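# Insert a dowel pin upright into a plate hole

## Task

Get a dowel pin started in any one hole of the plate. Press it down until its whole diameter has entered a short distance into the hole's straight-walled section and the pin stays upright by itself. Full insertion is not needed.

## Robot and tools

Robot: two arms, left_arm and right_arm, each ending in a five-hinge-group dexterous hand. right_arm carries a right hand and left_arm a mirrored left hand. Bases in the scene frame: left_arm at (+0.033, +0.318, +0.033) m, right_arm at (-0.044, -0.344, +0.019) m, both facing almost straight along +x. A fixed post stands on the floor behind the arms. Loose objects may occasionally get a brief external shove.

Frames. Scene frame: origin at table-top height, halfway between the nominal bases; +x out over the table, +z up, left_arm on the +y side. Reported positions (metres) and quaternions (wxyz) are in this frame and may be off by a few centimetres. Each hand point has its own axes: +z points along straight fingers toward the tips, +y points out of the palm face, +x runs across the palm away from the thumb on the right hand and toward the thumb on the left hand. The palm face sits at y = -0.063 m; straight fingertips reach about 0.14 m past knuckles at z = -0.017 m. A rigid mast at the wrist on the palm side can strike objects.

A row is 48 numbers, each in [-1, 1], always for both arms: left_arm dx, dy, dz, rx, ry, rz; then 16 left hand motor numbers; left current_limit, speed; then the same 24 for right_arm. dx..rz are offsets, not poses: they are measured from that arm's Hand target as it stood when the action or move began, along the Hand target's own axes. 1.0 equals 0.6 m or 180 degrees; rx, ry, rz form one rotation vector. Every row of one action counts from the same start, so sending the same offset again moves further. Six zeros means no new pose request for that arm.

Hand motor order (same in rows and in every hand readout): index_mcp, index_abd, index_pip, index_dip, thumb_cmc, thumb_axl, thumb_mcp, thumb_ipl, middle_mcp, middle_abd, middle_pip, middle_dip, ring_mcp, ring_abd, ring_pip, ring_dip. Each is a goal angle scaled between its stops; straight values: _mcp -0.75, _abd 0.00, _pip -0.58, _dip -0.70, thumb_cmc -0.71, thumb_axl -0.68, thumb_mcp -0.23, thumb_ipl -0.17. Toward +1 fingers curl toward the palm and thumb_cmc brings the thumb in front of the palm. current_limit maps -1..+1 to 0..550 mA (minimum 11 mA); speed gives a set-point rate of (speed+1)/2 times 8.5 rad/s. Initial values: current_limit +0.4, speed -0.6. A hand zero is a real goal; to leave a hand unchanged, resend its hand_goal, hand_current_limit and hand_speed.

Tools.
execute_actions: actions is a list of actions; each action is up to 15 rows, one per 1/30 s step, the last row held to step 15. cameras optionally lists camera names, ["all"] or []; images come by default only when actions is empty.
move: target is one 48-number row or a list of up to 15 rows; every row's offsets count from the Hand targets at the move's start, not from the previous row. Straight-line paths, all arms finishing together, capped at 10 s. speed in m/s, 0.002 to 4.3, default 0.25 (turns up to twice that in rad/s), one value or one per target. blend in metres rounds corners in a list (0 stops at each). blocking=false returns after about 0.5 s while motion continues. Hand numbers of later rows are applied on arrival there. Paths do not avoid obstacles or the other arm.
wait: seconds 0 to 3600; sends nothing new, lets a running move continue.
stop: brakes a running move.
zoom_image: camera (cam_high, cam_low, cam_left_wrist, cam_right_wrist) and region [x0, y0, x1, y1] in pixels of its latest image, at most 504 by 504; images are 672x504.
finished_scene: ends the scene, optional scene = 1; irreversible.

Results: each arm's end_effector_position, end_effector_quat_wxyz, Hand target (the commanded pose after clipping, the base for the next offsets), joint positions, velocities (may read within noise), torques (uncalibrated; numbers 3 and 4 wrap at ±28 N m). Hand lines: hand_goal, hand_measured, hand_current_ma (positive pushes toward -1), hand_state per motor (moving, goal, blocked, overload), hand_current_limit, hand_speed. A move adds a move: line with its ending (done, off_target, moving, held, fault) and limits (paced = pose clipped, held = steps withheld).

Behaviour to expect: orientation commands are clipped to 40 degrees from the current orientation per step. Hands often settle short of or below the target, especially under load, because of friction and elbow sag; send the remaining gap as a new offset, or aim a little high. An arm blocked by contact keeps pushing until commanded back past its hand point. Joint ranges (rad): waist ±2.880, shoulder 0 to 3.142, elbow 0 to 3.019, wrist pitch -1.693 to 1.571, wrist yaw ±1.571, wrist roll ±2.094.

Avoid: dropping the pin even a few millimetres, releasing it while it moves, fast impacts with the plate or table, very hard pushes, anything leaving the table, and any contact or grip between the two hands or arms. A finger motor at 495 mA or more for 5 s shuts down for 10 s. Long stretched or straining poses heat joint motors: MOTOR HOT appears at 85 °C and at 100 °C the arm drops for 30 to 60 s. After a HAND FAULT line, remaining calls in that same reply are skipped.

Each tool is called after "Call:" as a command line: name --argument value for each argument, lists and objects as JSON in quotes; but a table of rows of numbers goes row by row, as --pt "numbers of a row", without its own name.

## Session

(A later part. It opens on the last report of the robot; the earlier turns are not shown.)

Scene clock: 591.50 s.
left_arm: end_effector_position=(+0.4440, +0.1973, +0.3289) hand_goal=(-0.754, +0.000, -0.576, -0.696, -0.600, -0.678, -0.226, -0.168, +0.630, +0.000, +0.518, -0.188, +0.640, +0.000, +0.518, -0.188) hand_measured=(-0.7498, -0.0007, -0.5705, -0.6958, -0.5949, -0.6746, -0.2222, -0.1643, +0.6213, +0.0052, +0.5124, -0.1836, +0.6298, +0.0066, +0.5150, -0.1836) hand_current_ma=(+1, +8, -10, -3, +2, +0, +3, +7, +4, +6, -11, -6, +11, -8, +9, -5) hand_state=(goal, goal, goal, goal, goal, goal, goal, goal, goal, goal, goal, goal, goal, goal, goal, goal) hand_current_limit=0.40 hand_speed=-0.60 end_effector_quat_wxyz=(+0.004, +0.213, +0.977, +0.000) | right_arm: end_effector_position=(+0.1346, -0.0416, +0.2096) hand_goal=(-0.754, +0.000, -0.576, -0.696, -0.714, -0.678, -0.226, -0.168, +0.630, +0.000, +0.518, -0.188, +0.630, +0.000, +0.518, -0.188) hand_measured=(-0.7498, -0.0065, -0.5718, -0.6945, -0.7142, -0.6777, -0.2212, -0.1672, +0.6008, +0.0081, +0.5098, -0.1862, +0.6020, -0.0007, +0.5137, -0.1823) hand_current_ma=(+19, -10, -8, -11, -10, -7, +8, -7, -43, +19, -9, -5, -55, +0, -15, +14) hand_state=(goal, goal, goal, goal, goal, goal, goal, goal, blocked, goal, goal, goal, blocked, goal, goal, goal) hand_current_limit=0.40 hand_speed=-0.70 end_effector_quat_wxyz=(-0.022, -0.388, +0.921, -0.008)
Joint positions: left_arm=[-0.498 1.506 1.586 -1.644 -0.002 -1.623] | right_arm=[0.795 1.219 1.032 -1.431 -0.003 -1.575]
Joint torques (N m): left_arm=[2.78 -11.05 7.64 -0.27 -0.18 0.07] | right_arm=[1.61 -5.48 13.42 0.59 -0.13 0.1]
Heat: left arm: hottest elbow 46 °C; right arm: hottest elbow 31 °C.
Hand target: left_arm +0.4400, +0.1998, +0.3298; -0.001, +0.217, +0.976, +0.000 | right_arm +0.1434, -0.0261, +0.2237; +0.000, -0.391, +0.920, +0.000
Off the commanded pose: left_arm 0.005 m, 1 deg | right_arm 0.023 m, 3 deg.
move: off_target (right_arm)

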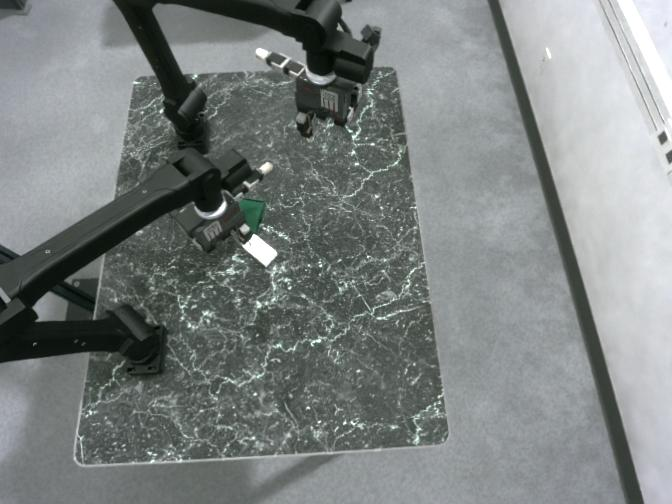

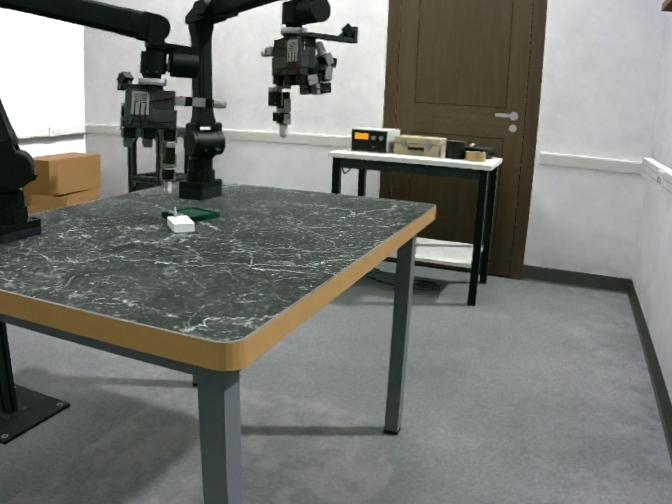

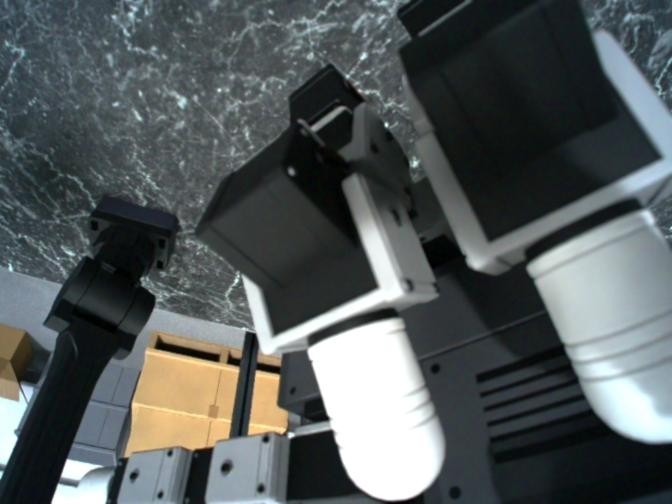

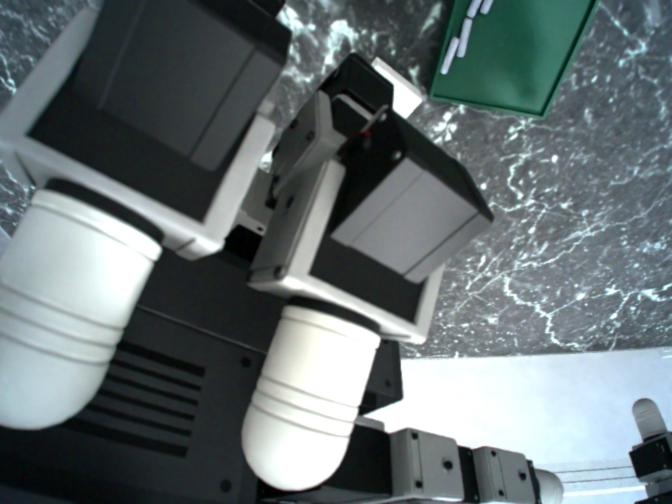

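Call:
zoom_image --camera "cam_high" --region '[180, 180, 290, 290]'

Call:
zoom_image --camera "cam_low" --region '[130, 150, 220, 240]'

Scaled by 4.582 from the camera's image (finer frame: 960x720).

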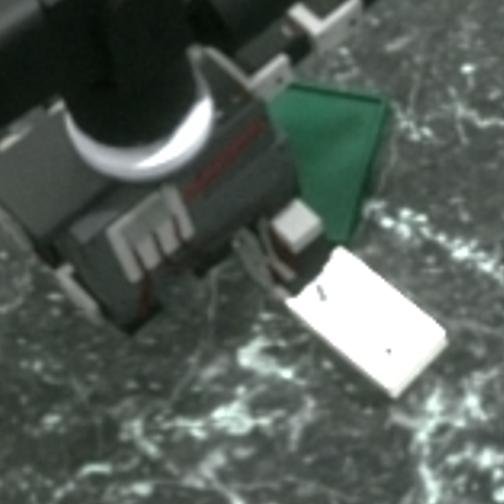

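Scaled by 5.600 from the camera's image (finer frame: 960x720).

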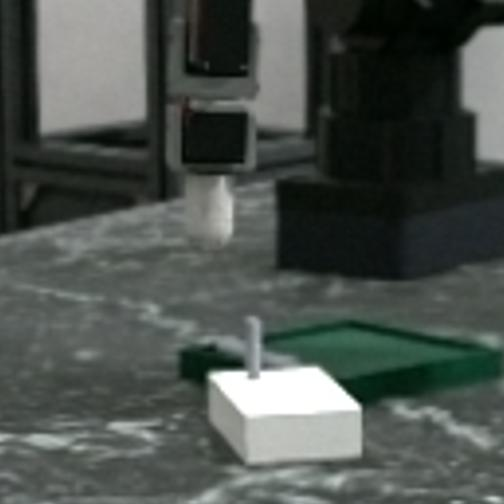

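Call:
zoom_image --camera "cam_high" --region '[225, 225, 270, 265]'

Scaled by 11.200 from the camera's image (finer frame: 960x720).

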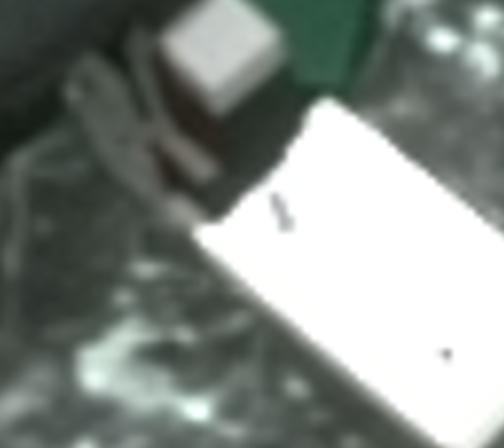

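Call:
move --target '[0,0,0,0,0,0,-0.754,0,-0.576,-0.696,-0.6,-0.678,-0.226,-0.168,0.63,0,0.518,-0.188,0.64,0,0.518,-0.188,0.4,-0.6,-0.0331,0.0065,0.0133,0,0,0,-0.754,0,-0.576,-0.696,-0.714,-0.678,-0.226,-0.168,0.63,0,0.518,-0.188,0.63,0,0.518,-0.188,0.4,-0.7]' --speed 0.05 --cameras '["all"]'

Call:
zoom_image --camera "cam_high" --region '[225, 225, 270, 265]'

Call:
zoom_image --camera "cam_low" --region '[145, 175, 205, 235]'

Scene clock: 593.83 s.
left_arm: end_effector_position=(+0.4440, +0.1973, +0.3289) hand_goal=(-0.754, +0.000, -0.576, -0.696, -0.600, -0.678, -0.226, -0.168, +0.630, +0.000, +0.518, -0.188, +0.640, +0.000, +0.518, -0.188) hand_measured=(-0.7498, -0.0007, -0.5718, -0.6971, -0.5949, -0.6735, -0.2222, -0.1633, +0.6213, +0.0052, +0.5124, -0.1836, +0.6298, +0.0066, +0.5150, -0.1836) hand_current_ma=(-8, +6, -5, -4, +12, +2, +12, +2, +11, +3, -11, +1, +8, -6, +3, +1) hand_state=(goal, goal, goal, goal, goal, goal, goal, goal, goal, goal, goal, goal, goal, goal, goal, goal) hand_current_limit=0.40 hand_speed=-0.60 end_effector_quat_wxyz=(+0.004, +0.213, +0.977, +0.000) | right_arm: end_effector_position=(+0.1454, -0.0256, +0.2027) hand_goal=(-0.754, +0.000, -0.576, -0.696, -0.714, -0.678, -0.226, -0.168, +0.630, +0.000, +0.518, -0.188, +0.630, +0.000, +0.518, -0.188) hand_measured=(-0.7498, -0.0080, -0.5731, -0.6945, -0.7142, -0.6767, -0.2212, -0.1681, +0.6020, +0.0081, +0.5098, -0.1849, +0.6020, -0.0007, +0.5124, -0.1823) hand_current_ma=(+19, -5, -2, +0, -1, -11, +7, -3, -51, +24, -12, -4, -60, -9, -3, +17) hand_state=(goal, goal, goal, goal, goal, goal, goal, goal, blocked, goal, goal, goal, blocked, goal, goal, goal) hand_current_limit=0.40 hand_speed=-0.70 end_effector_quat_wxyz=(-0.022, -0.388, +0.921, -0.008)
Joint positions: left_arm=[-0.498 1.506 1.586 -1.644 -0.002 -1.623] | right_arm=[0.806 1.273 1.059 -1.403 -0.003 -1.564]
Joint torques (N m): left_arm=[2.84 -11.05 7.6 -0.24 -0.18 0.07] | right_arm=[1.32 -6.42 13.18 0.79 -0.12 0.1]
Heat: left arm: hottest elbow 45 °C; right arm: hottest elbow 32 °C.
Hand target: left_arm +0.4400, +0.1998, +0.3298; -0.001, +0.217, +0.976, +0.000 | right_arm +0.1545, -0.0090, +0.2159; +0.000, -0.391, +0.920, +0.000
Off the commanded pose: left_arm 0.005 m, 1 deg | right_arm 0.023 m, 3 deg.
move: off_target (right_arm)

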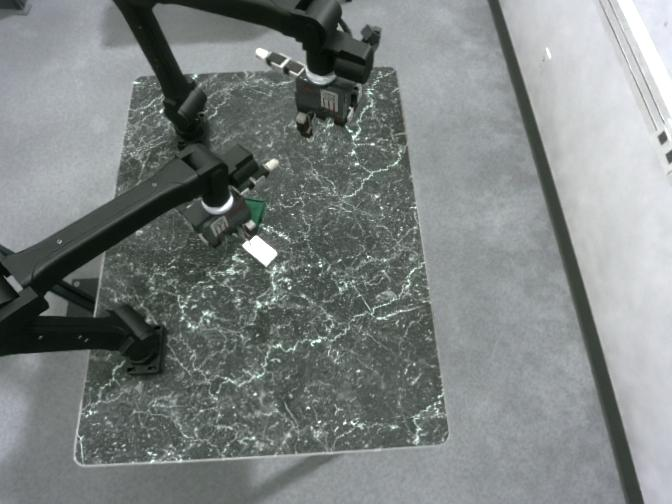

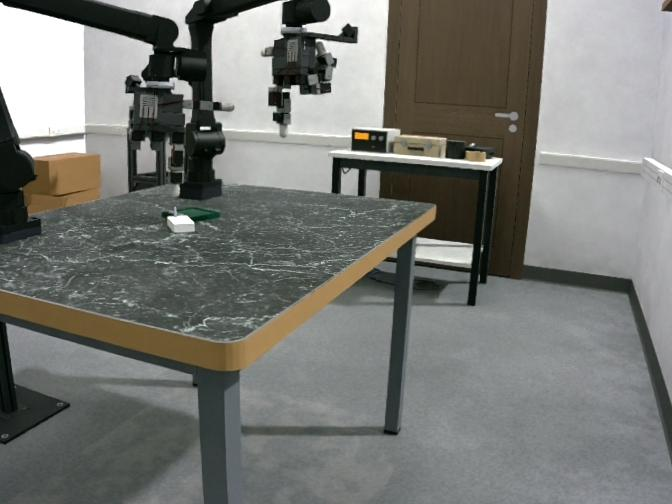

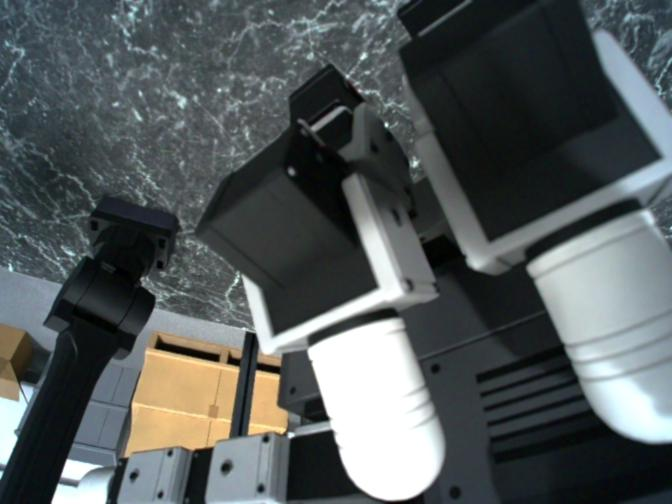

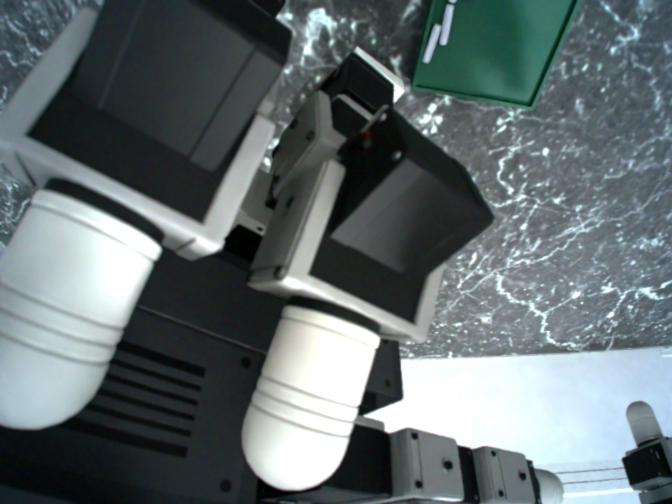

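Scaled by 11.200 from the camera's image (finer frame: 960x720).

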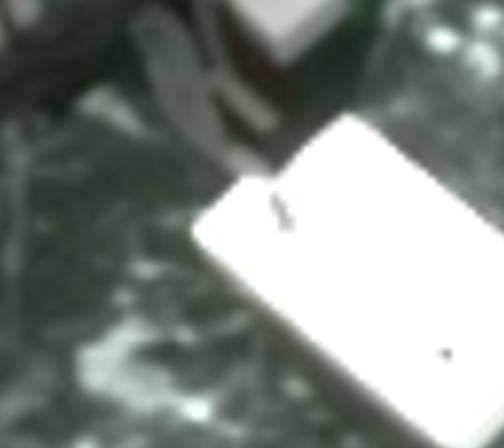

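Scaled by 8.400 from the camera's image (finer frame: 960x720).

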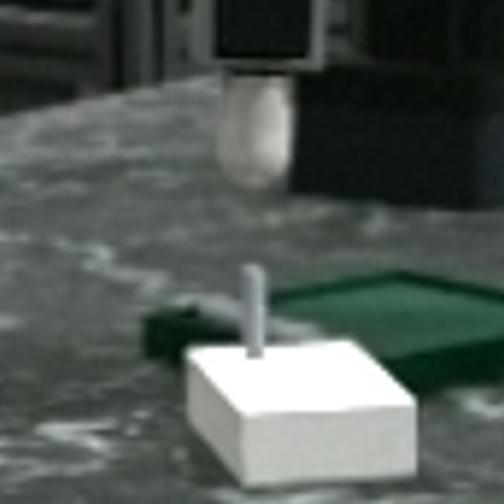

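Call:
move --target '[0,0,0,0,0,0,-0.754,0,-0.576,-0.696,-0.6,-0.678,-0.226,-0.168,0.63,0,0.518,-0.188,0.64,0,0.518,-0.188,0.4,-0.6,0,0,0.02,0,0,0,-0.754,0,-0.576,-0.696,-0.714,-0.678,-0.226,-0.168,0.63,0,0.518,-0.188,0.63,0,0.518,-0.188,0.4,-0.7]' --speed 0.04 --cameras '["cam_high","cam_low"]'

Call:
zoom_image --camera "cam_high" --region '[230, 225, 270, 265]'

Call:
zoom_image --camera "cam_low" --region '[155, 185, 200, 230]'

Scene clock: 595.03 s.
left_arm: end_effector_position=(+0.4440, +0.1973, +0.3289) hand_goal=(-0.754, +0.000, -0.576, -0.696, -0.600, -0.678, -0.226, -0.168, +0.630, +0.000, +0.518, -0.188, +0.640, +0.000, +0.518, -0.188) hand_measured=(-0.7498, -0.0007, -0.5705, -0.6958, -0.5949, -0.6735, -0.2222, -0.1633, +0.6213, +0.0052, +0.5124, -0.1836, +0.6298, +0.0066, +0.5150, -0.1836) hand_current_ma=(+1, +7, +0, -8, +5, +4, +7, -4, +5, +9, -13, -12, +8, -11, -1, -7) hand_state=(goal, goal, goal, goal, goal, goal, goal, goal, goal, goal, goal, goal, goal, goal, goal, goal) hand_current_limit=0.40 hand_speed=-0.60 end_effector_quat_wxyz=(+0.004, +0.213, +0.977, +0.000) | right_arm: end_effector_position=(+0.1513, -0.0195, +0.2008) hand_goal=(-0.754, +0.000, -0.576, -0.696, -0.714, -0.678, -0.226, -0.168, +0.630, +0.000, +0.518, -0.188, +0.630, +0.000, +0.518, -0.188) hand_measured=(-0.7511, -0.0065, -0.5731, -0.6945, -0.7142, -0.6777, -0.2203, -0.1681, +0.6008, +0.0081, +0.5111, -0.1862, +0.6020, +0.0008, +0.5137, -0.1811) hand_current_ma=(+24, -8, -1, -12, +0, -13, +16, -12, -50, +15, -18, -8, -49, -16, -13, +21) hand_state=(goal, goal, goal, goal, goal, goal, goal, goal, blocked, goal, goal, goal, blocked, goal, goal, goal) hand_current_limit=0.40 hand_speed=-0.70 end_effector_quat_wxyz=(-0.010, -0.388, +0.922, -0.003)
Joint positions: left_arm=[-0.498 1.506 1.586 -1.644 -0.002 -1.623] | right_arm=[0.806 1.279 1.059 -1.37 -0.002 -1.564]
Joint torques (N m): left_arm=[2.78 -11.11 7.62 -0.29 -0.18 0.06] | right_arm=[1.49 -6.95 11.29 0.65 -0.06 0.11]
Heat: left arm: hottest elbow 45 °C; right arm: hottest elbow 32 °C.
Hand target: left_arm +0.4400, +0.1998, +0.3298; -0.001, +0.217, +0.976, +0.000 | right_arm +0.1544, -0.0090, +0.2038; +0.000, -0.391, +0.920, +0.000
Off the commanded pose: left_arm 0.005 m, 1 deg | right_arm 0.011 m, 1 deg.
move: off_target (right_arm)

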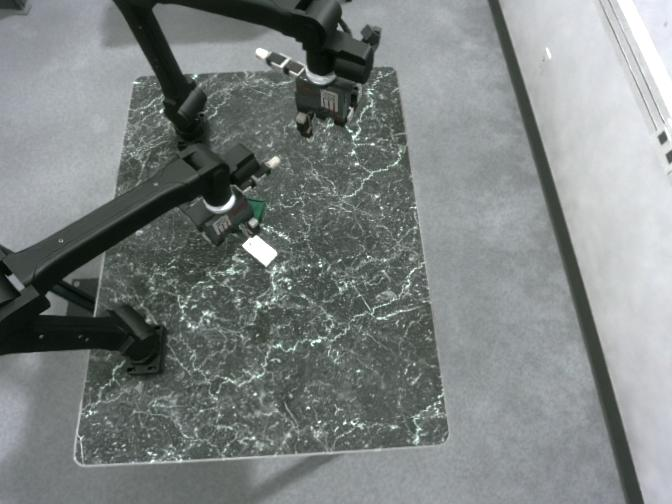

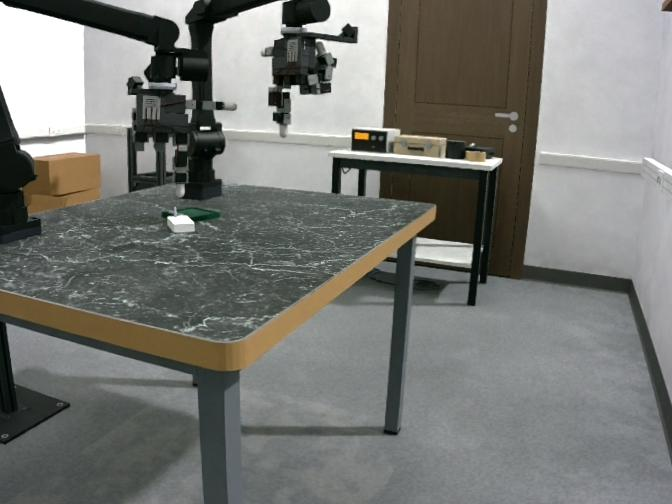

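Scaled by 12.600 from the camera's image (finer frame: 960x720).

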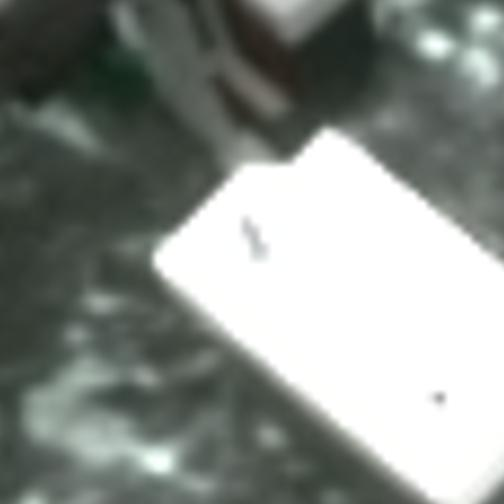

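Scaled by 11.200 from the camera's image (finer frame: 960x720).

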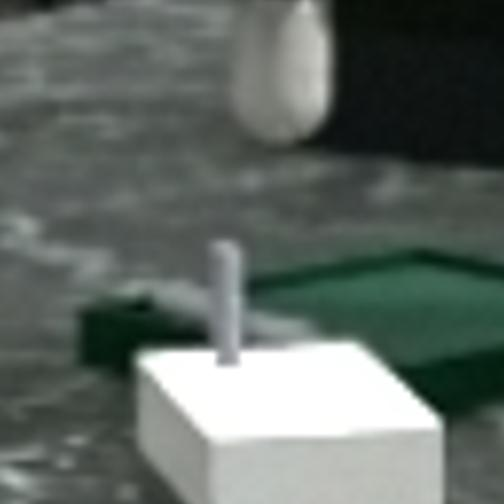

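Call:
move --target '[0,0,0,0,0,0,-0.754,0,-0.576,-0.696,-0.6,-0.678,-0.226,-0.168,0.63,0,0.518,-0.188,0.64,0,0.518,-0.188,0.4,-0.6,0.037,-0.0012,0,0,0,0,-0.754,0,-0.576,-0.696,-0.714,-0.678,-0.226,-0.168,0.63,0,0.518,-0.188,0.63,0,0.518,-0.188,0.4,-0.7]' --speed 0.04 --cameras '["cam_high","cam_low"]'

Call:
zoom_image --camera "cam_high" --region '[230, 225, 270, 265]'

Call:
zoom_image --camera "cam_low" --region '[155, 185, 200, 230]'

Scene clock: 596.47 s.
left_arm: end_effector_position=(+0.4440, +0.1973, +0.3289) hand_goal=(-0.754, +0.000, -0.576, -0.696, -0.600, -0.678, -0.226, -0.168, +0.630, +0.000, +0.518, -0.188, +0.640, +0.000, +0.518, -0.188) hand_measured=(-0.7498, -0.0007, -0.5718, -0.6958, -0.5949, -0.6746, -0.2222, -0.1643, +0.6213, +0.0052, +0.5124, -0.1849, +0.6298, +0.0066, +0.5150, -0.1836) hand_current_ma=(-3, +3, -8, -3, +2, +6, +11, -2, +2, +6, -11, -7, +0, -10, -2, -1) hand_state=(goal, goal, goal, goal, goal, goal, goal, goal, goal, goal, goal, goal, goal, goal, goal, goal) hand_current_limit=0.40 hand_speed=-0.60 end_effector_quat_wxyz=(+0.004, +0.213, +0.977, +0.000) | right_arm: end_effector_position=(+0.1424, -0.0286, +0.1999) hand_goal=(-0.754, +0.000, -0.576, -0.696, -0.714, -0.678, -0.226, -0.168, +0.630, +0.000, +0.518, -0.188, +0.630, +0.000, +0.518, -0.188) hand_measured=(-0.7511, -0.0065, -0.5731, -0.6945, -0.7142, -0.6767, -0.2212, -0.1681, +0.6008, +0.0081, +0.5098, -0.1849, +0.6020, +0.0008, +0.5137, -0.1811) hand_current_ma=(+14, -9, -4, -1, -3, -13, +9, -11, -57, +11, -8, -10, -56, -9, -10, +18) hand_state=(goal, goal, goal, goal, goal, goal, goal, goal, blocked, goal, goal, goal, blocked, goal, goal, goal) hand_current_limit=0.40 hand_speed=-0.70 end_effector_quat_wxyz=(-0.008, -0.388, +0.922, -0.002)
Joint positions: left_arm=[-0.498 1.506 1.586 -1.644 -0.002 -1.623] | right_arm=[0.806 1.244 1.026 -1.37 -0.002 -1.564]
Joint torques (N m): left_arm=[2.78 -11.11 7.6 -0.27 -0.18 0.07] | right_arm=[1.14 -7.94 9.7 0.49 -0.13 0.12]
Heat: left arm: hottest elbow 45 °C; right arm: hottest elbow 32 °C.
Hand target: left_arm +0.4400, +0.1998, +0.3298; -0.001, +0.217, +0.976, +0.000 | right_arm +0.1395, -0.0255, +0.2038; +0.000, -0.391, +0.920, +0.000
Off the commanded pose: left_arm 0.005 m, 1 deg | right_arm 0.006 m, 1 deg.
move: done

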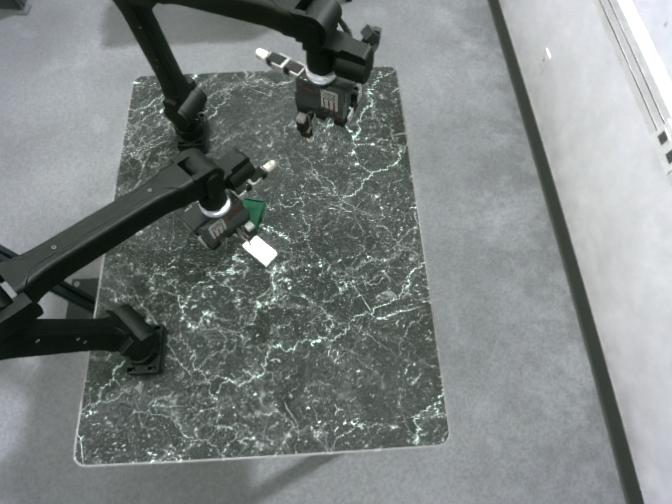

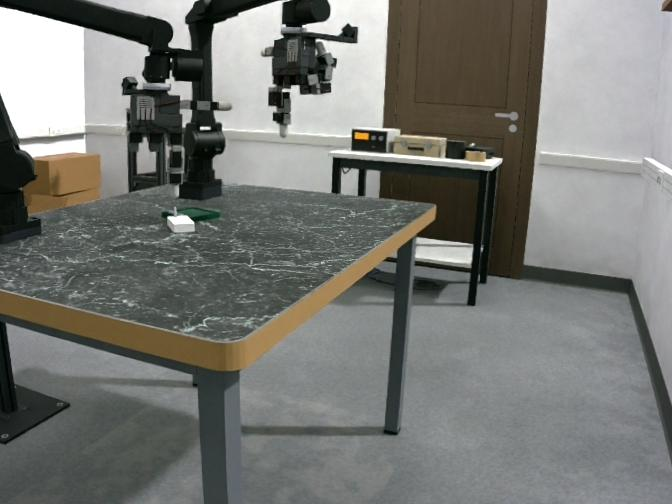

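Scaled by 12.600 from the camera's image (finer frame: 960x720).

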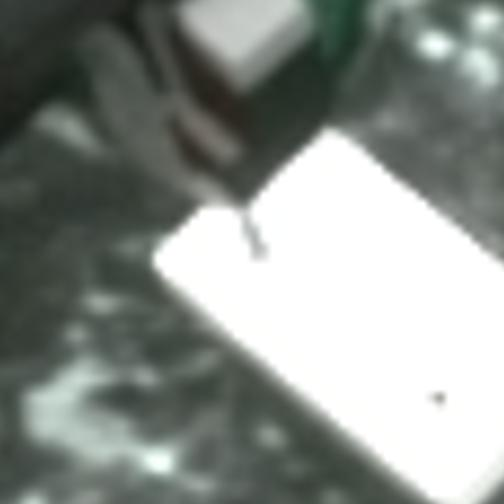

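Scaled by 11.200 from the camera's image (finer frame: 960x720).

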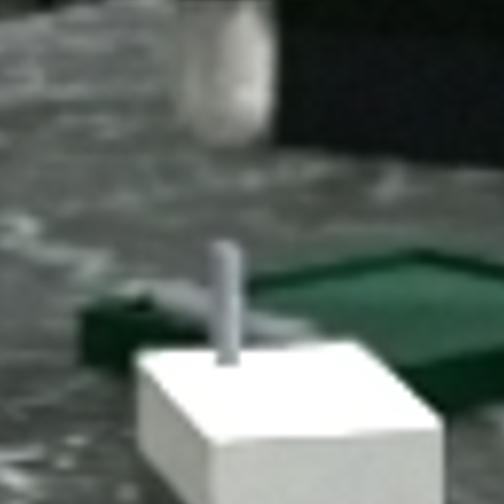

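Call:
move --target '[0,0,0,0,0,0,-0.754,0,-0.576,-0.696,-0.6,-0.678,-0.226,-0.168,0.63,0,0.518,-0.188,0.64,0,0.518,-0.188,0.4,-0.6,0.0021,0.0029,0.0233,0,0,0,-0.754,0,-0.576,-0.696,-0.714,-0.678,-0.226,-0.168,0.63,0,0.518,-0.188,0.63,0,0.518,-0.188,0.4,-0.7]' --speed 0.03 --cameras '["cam_high","cam_low"]'

Call:
zoom_image --camera "cam_high" --region '[230, 225, 270, 265]'

Call:
zoom_image --camera "cam_low" --region '[155, 185, 200, 230]'

Scene clock: 598.03 s.
left_arm: end_effector_position=(+0.4440, +0.1973, +0.3289) hand_goal=(-0.754, +0.000, -0.576, -0.696, -0.600, -0.678, -0.226, -0.168, +0.630, +0.000, +0.518, -0.188, +0.640, +0.000, +0.518, -0.188) hand_measured=(-0.7498, -0.0007, -0.5718, -0.6958, -0.5949, -0.6746, -0.2222, -0.1643, +0.6213, +0.0052, +0.5124, -0.1836, +0.6298, +0.0066, +0.5150, -0.1836) hand_current_ma=(-6, +3, -4, +1, +5, -2, -1, -1, +9, +6, -9, +1, +10, -16, +1, -6) hand_state=(goal, goal, goal, goal, goal, goal, goal, goal, goal, goal, goal, goal, goal, goal, goal, goal) hand_current_limit=0.40 hand_speed=-0.60 end_effector_quat_wxyz=(+0.004, +0.213, +0.977, +0.000) | right_arm: end_effector_position=(+0.1387, -0.0305, +0.1873) hand_goal=(-0.754, +0.000, -0.576, -0.696, -0.714, -0.678, -0.226, -0.168, +0.630, +0.000, +0.518, -0.188, +0.630, +0.000, +0.518, -0.188) hand_measured=(-0.7511, -0.0065, -0.5731, -0.6945, -0.7142, -0.6767, -0.2212, -0.1681, +0.6008, +0.0081, +0.5098, -0.1862, +0.6020, -0.0007, +0.5137, -0.1811) hand_current_ma=(+15, -2, -3, -10, -5, -10, +16, -6, -48, +14, -12, -4, -49, -2, -13, +17) hand_state=(goal, goal, goal, goal, goal, goal, goal, goal, blocked, goal, goal, goal, blocked, goal, goal, goal) hand_current_limit=0.40 hand_speed=-0.70 end_effector_quat_wxyz=(-0.010, -0.388, +0.921, -0.003)
Joint positions: left_arm=[-0.498 1.506 1.586 -1.644 -0.002 -1.623] | right_arm=[0.81 1.244 0.992 -1.34 -0.002 -1.56]
Joint torques (N m): left_arm=[2.96 -10.99 7.64 -0.28 -0.17 0.07] | right_arm=[1.61 -7.24 9.46 0.8 -0.11 0.12]
Heat: left arm: hottest elbow 44 °C; right arm: hottest elbow 32 °C.
Hand target: left_arm +0.4400, +0.1998, +0.3298; -0.001, +0.217, +0.976, +0.000 | right_arm +0.1374, -0.0252, +0.1898; +0.000, -0.391, +0.920, +0.000
Off the commanded pose: left_arm 0.005 m, 1 deg | right_arm 0.006 m, 1 deg.
move: done

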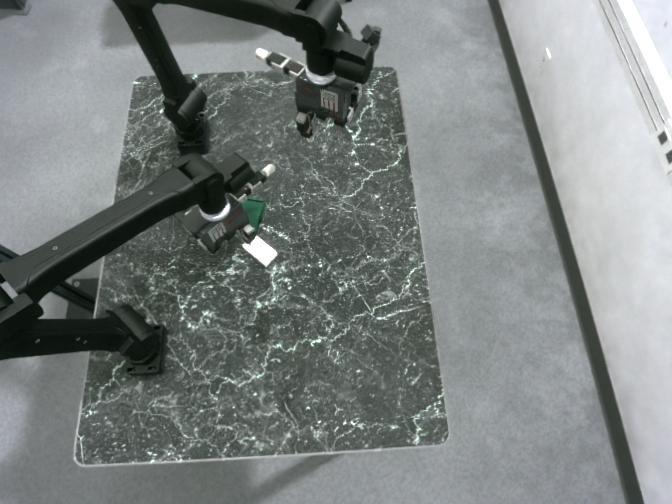

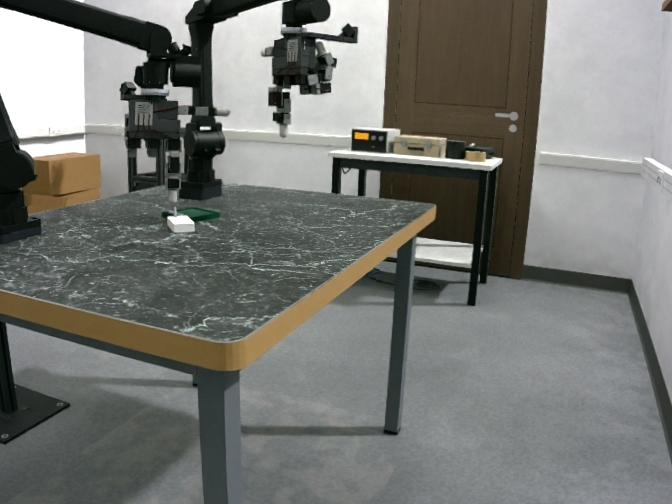

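Scaled by 12.600 from the camera's image (finer frame: 960x720).

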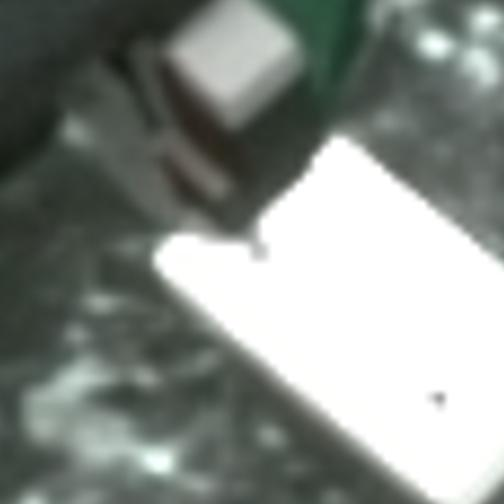

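Scaled by 11.200 from the camera's image (finer frame: 960x720).

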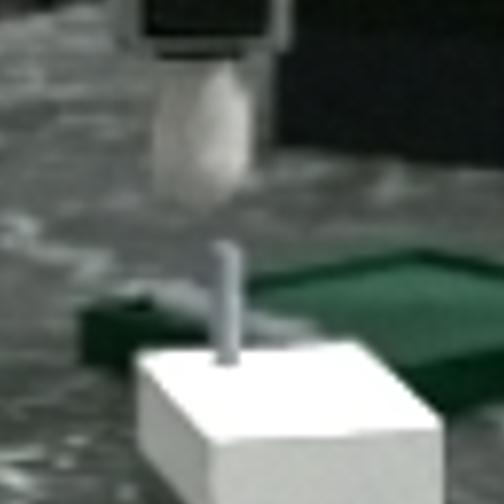

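Call:
move --target '[0,0,0,0,0,0,-0.754,0,-0.576,-0.696,-0.6,-0.678,-0.226,-0.168,0.63,0,0.518,-0.188,0.64,0,0.518,-0.188,0.4,-0.6,-0.0155,0.0022,0.0067,0,0,0,-0.754,0,-0.576,-0.696,-0.714,-0.678,-0.226,-0.168,0.63,0,0.518,-0.188,0.63,0,0.518,-0.188,0.4,-0.7]' --speed 0.03 --cameras '["cam_high","cam_low"]'

Call:
zoom_image --camera "cam_high" --region '[230, 225, 270, 265]'

Call:
zoom_image --camera "cam_low" --region '[155, 185, 200, 230]'

Scene clock: 599.20 s.
left_arm: end_effector_position=(+0.4440, +0.1973, +0.3289) hand_goal=(-0.754, +0.000, -0.576, -0.696, -0.600, -0.678, -0.226, -0.168, +0.630, +0.000, +0.518, -0.188, +0.640, +0.000, +0.518, -0.188) hand_measured=(-0.7498, -0.0007, -0.5718, -0.6958, -0.5949, -0.6746, -0.2222, -0.1643, +0.6213, +0.0052, +0.5124, -0.1836, +0.6298, +0.0066, +0.5150, -0.1836) hand_current_ma=(-5, +8, -8, -9, +5, +1, +11, -5, +12, +5, -9, +0, +3, -6, -1, +0) hand_state=(goal, goal, goal, goal, goal, goal, goal, goal, goal, goal, goal, goal, goal, goal, goal, goal) hand_current_limit=0.40 hand_speed=-0.60 end_effector_quat_wxyz=(+0.004, +0.213, +0.977, +0.000) | right_arm: end_effector_position=(+0.1407, -0.0268, +0.1841) hand_goal=(-0.754, +0.000, -0.576, -0.696, -0.714, -0.678, -0.226, -0.168, +0.630, +0.000, +0.518, -0.188, +0.630, +0.000, +0.518, -0.188) hand_measured=(-0.7511, -0.0065, -0.5718, -0.6945, -0.7142, -0.6777, -0.2212, -0.1681, +0.6020, +0.0081, +0.5098, -0.1862, +0.6020, -0.0007, +0.5124, -0.1823) hand_current_ma=(+19, -16, -4, -6, -11, -12, +14, -8, -49, +23, -9, +2, -46, -8, -6, +25) hand_state=(goal, goal, goal, goal, goal, goal, goal, goal, blocked, goal, goal, goal, blocked, goal, goal, goal) hand_current_limit=0.40 hand_speed=-0.70 end_effector_quat_wxyz=(-0.008, -0.388, +0.921, -0.002)
Joint positions: left_arm=[-0.498 1.506 1.586 -1.644 -0.002 -1.623] | right_arm=[0.814 1.254 0.992 -1.325 -0.002 -1.557]
Joint torques (N m): left_arm=[2.73 -10.99 7.61 -0.25 -0.17 0.06] | right_arm=[1.85 -5.83 10.7 0.72 -0.11 0.11]
Heat: left arm: hottest elbow 44 °C; right arm: hottest elbow 32 °C.
Hand target: left_arm +0.4400, +0.1998, +0.3298; -0.001, +0.217, +0.976, +0.000 | right_arm +0.1428, -0.0176, +0.1857; +0.000, -0.391, +0.920, +0.000
Off the commanded pose: left_arm 0.005 m, 1 deg | right_arm 0.010 m, 1 deg.
move: done

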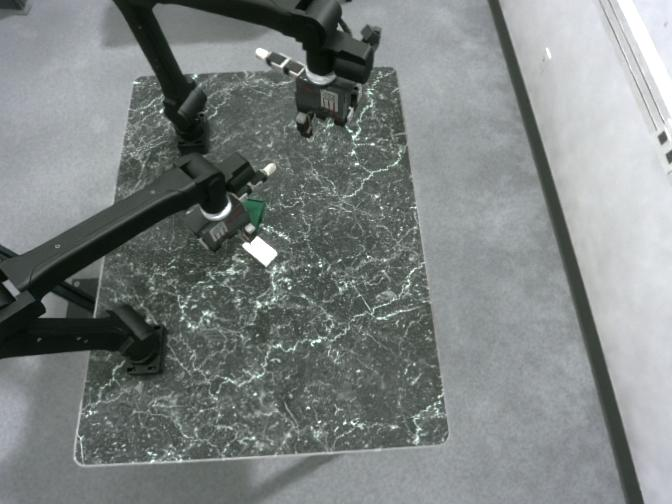

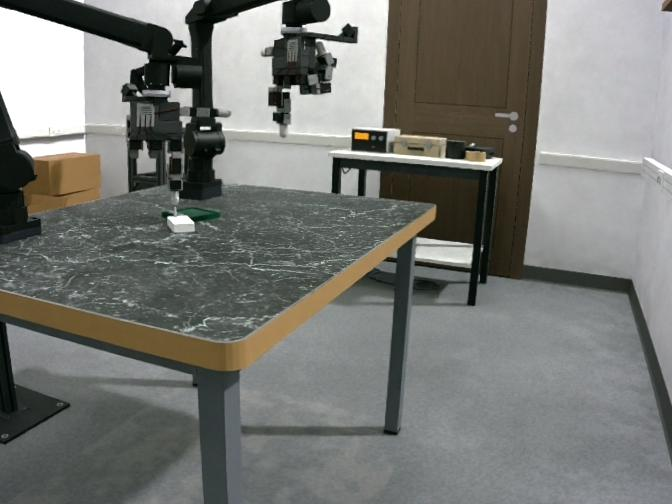

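Scaled by 12.600 from the camera's image (finer frame: 960x720).

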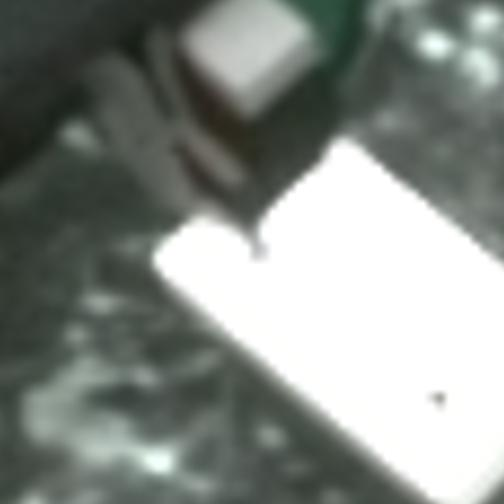

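Scaled by 11.200 from the camera's image (finer frame: 960x720).

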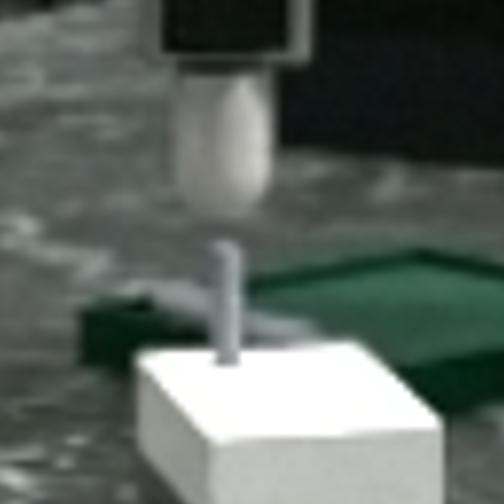

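Call:
zoom_image --camera "cam_high" --region '[236, 230, 260, 254]'

Scaled by 21.000 from the camera's image (finer frame: 960x720).

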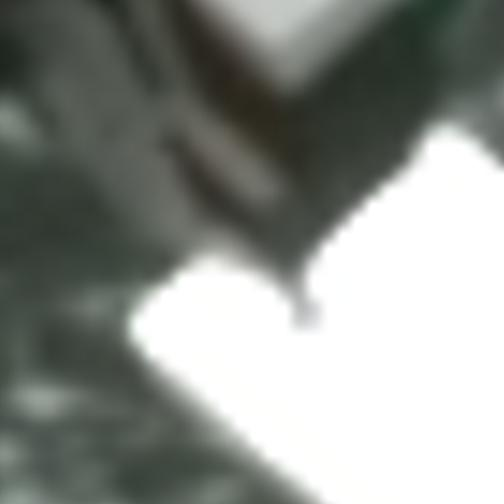

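Call:
move --target '[0,0,0,0,0,0,-0.754,0,-0.576,-0.696,-0.6,-0.678,-0.226,-0.168,0.63,0,0.518,-0.188,0.64,0,0.518,-0.188,0.4,-0.6,0,0,0,0,0,0,-0.754,0,-0.576,-0.696,-0.714,-0.678,-0.226,-0.168,-0.754,0,-0.576,-0.696,0.63,0,0.518,-0.188,0.4,-0.8]' --speed 0.03

Call:
wait --seconds 1.0 --cameras '["cam_high","cam_low","cam_right_wrist"]'

Call:
zoom_image --camera "cam_right_wrist" --region '[280, 0, 480, 200]'

Scene clock: 602.43 s.
left_arm: end_effector_position=(+0.4440, +0.1973, +0.3289) hand_goal=(-0.754, +0.000, -0.576, -0.696, -0.600, -0.678, -0.226, -0.168, +0.630, +0.000, +0.518, -0.188, +0.640, +0.000, +0.518, -0.188) hand_measured=(-0.7498, -0.0007, -0.5705, -0.6958, -0.5949, -0.6746, -0.2222, -0.1643, +0.6201, +0.0052, +0.5124, -0.1836, +0.6298, +0.0066, +0.5150, -0.1836) hand_current_ma=(+2, +4, -9, -7, +2, -2, +6, +8, +9, +7, -9, -1, +3, -11, +0, -9) hand_state=(goal, goal, goal, goal, goal, goal, goal, goal, goal, goal, goal, goal, goal, goal, goal, goal) hand_current_limit=0.40 hand_speed=-0.60 end_effector_quat_wxyz=(+0.004, +0.213, +0.977, +0.000) | right_arm: end_effector_position=(+0.1407, -0.0268, +0.1841) hand_goal=(-0.754, +0.000, -0.576, -0.696, -0.714, -0.678, -0.226, -0.168, -0.754, +0.000, -0.576, -0.696, +0.630, +0.000, +0.518, -0.188) hand_measured=(-0.7498, -0.0080, -0.5731, -0.6932, -0.7142, -0.6777, -0.2212, -0.1672, -0.7474, +0.0081, -0.5705, -0.6932, +0.6032, +0.0008, +0.5124, -0.1811) hand_current_ma=(+10, -11, -2, -9, -8, -8, +13, -10, +16, +11, +14, -10, -58, -2, -1, +15) hand_state=(goal, goal, goal, goal, goal, goal, goal, goal, goal, goal, goal, goal, blocked, goal, goal, goal) hand_current_limit=0.40 hand_speed=-0.80 end_effector_quat_wxyz=(-0.008, -0.388, +0.922, -0.002)
Joint positions: left_arm=[-0.498 1.506 1.586 -1.644 -0.002 -1.623] | right_arm=[0.814 1.254 0.992 -1.325 -0.002 -1.556]
Joint torques (N m): left_arm=[2.73 -11.05 7.62 -0.25 -0.18 0.07] | right_arm=[0.62 -6.65 10.74 0.75 -0.05 0.11]
Heat: left arm: hottest elbow 44 °C; right arm: hottest elbow 32 °C.
Hand target: left_arm +0.4400, +0.1998, +0.3298; -0.001, +0.217, +0.976, +0.000 | right_arm +0.1428, -0.0176, +0.1858; +0.000, -0.391, +0.920, +0.000
Off the commanded pose: left_arm 0.005 m, 1 deg | right_arm 0.010 m, 1 deg.
move: done

Scene clock: 603.43 s.
left_arm: end_effector_position=(+0.4440, +0.1973, +0.3289) hand_goal=(-0.754, +0.000, -0.576, -0.696, -0.600, -0.678, -0.226, -0.168, +0.630, +0.000, +0.518, -0.188, +0.640, +0.000, +0.518, -0.188) hand_measured=(-0.7498, -0.0007, -0.5718, -0.6958, -0.5949, -0.6735, -0.2222, -0.1633, +0.6213, +0.0052, +0.5124, -0.1836, +0.6298, +0.0066, +0.5150, -0.1823) hand_current_ma=(-7, +2, -9, -3, +4, +8, +3, -1, +16, +2, -12, -4, +2, -7, -5, -5) hand_state=(goal, goal, goal, goal, goal, goal, goal, goal, goal, goal, goal, goal, goal, goal, goal, goal) hand_current_limit=0.40 hand_speed=-0.60 end_effector_quat_wxyz=(+0.004, +0.213, +0.977, +0.000) | right_arm: end_effector_position=(+0.1407, -0.0268, +0.1841) hand_goal=(-0.754, +0.000, -0.576, -0.696, -0.714, -0.678, -0.226, -0.168, -0.754, +0.000, -0.576, -0.696, +0.630, +0.000, +0.518, -0.188) hand_measured=(-0.7498, -0.0065, -0.5731, -0.6945, -0.7142, -0.6767, -0.2212, -0.1681, -0.7474, +0.0081, -0.5693, -0.6932, +0.6032, +0.0008, +0.5124, -0.1811) hand_current_ma=(+21, -8, +5, -3, -5, -13, +9, -6, +19, +17, +11, -6, -56, -2, -6, +23) hand_state=(goal, goal, goal, goal, goal, goal, goal, goal, goal, goal, goal, goal, blocked, goal, goal, goal) hand_current_limit=0.40 hand_speed=-0.80 end_effector_quat_wxyz=(-0.008, -0.388, +0.922, -0.002)
Joint positions: left_arm=[-0.498 1.506 1.586 -1.644 -0.002 -1.623] | right_arm=[0.814 1.254 0.992 -1.325 -0.002 -1.556]
Joint torques (N m): left_arm=[2.67 -11.05 7.64 -0.28 -0.18 0.07] | right_arm=[1.79 -5.95 10.8 0.61 -0.05 0.09]
Heat: left arm: hottest elbow 43 °C; right arm: hottest elbow 32 °C.
Hand target: left_arm +0.4400, +0.1998, +0.3298; -0.001, +0.217, +0.976, +0.000 | right_arm +0.1428, -0.0176, +0.1858; +0.000, -0.391, +0.920, +0.000
Off the commanded pose: left_arm 0.005 m, 1 deg | right_arm 0.010 m, 1 deg.
wait: 1.00 s; at rest by 0.17 s

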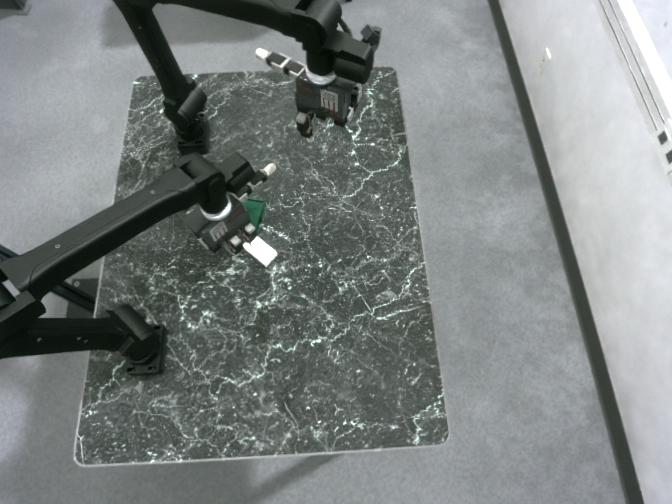

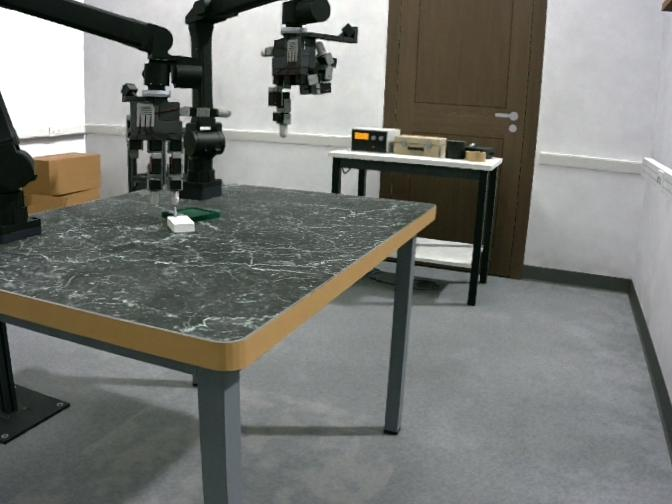

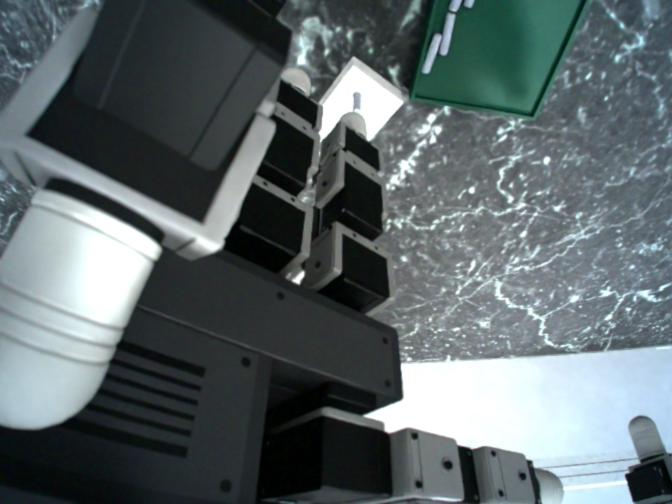

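Scaled by 2.520 from the camera's image (finer frame: 960x720).

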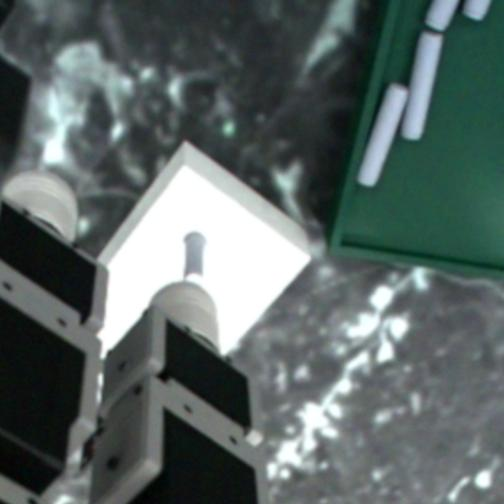

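Call:
zoom_image --camera "cam_right_wrist" --region '[325, 75, 395, 145]'

Call:
zoom_image --camera "cam_low" --region '[160, 190, 195, 225]'

Scaled by 7.200 from the camera's image (finer frame: 960x720).

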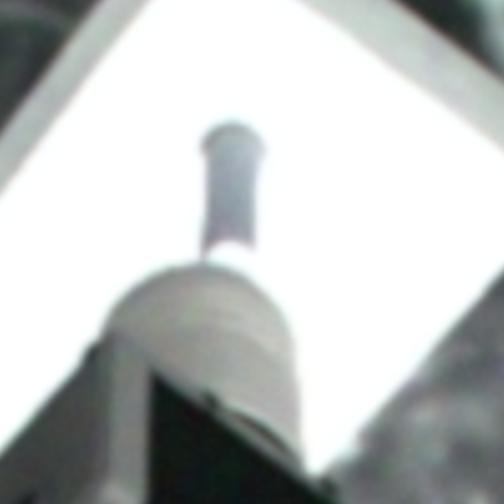

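Scaled by 14.400 from the camera's image (finer frame: 960x720).

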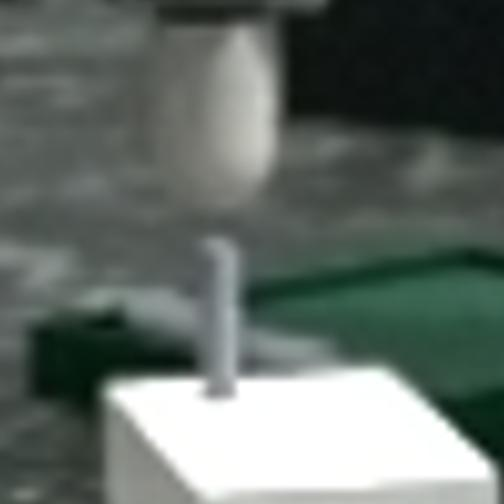

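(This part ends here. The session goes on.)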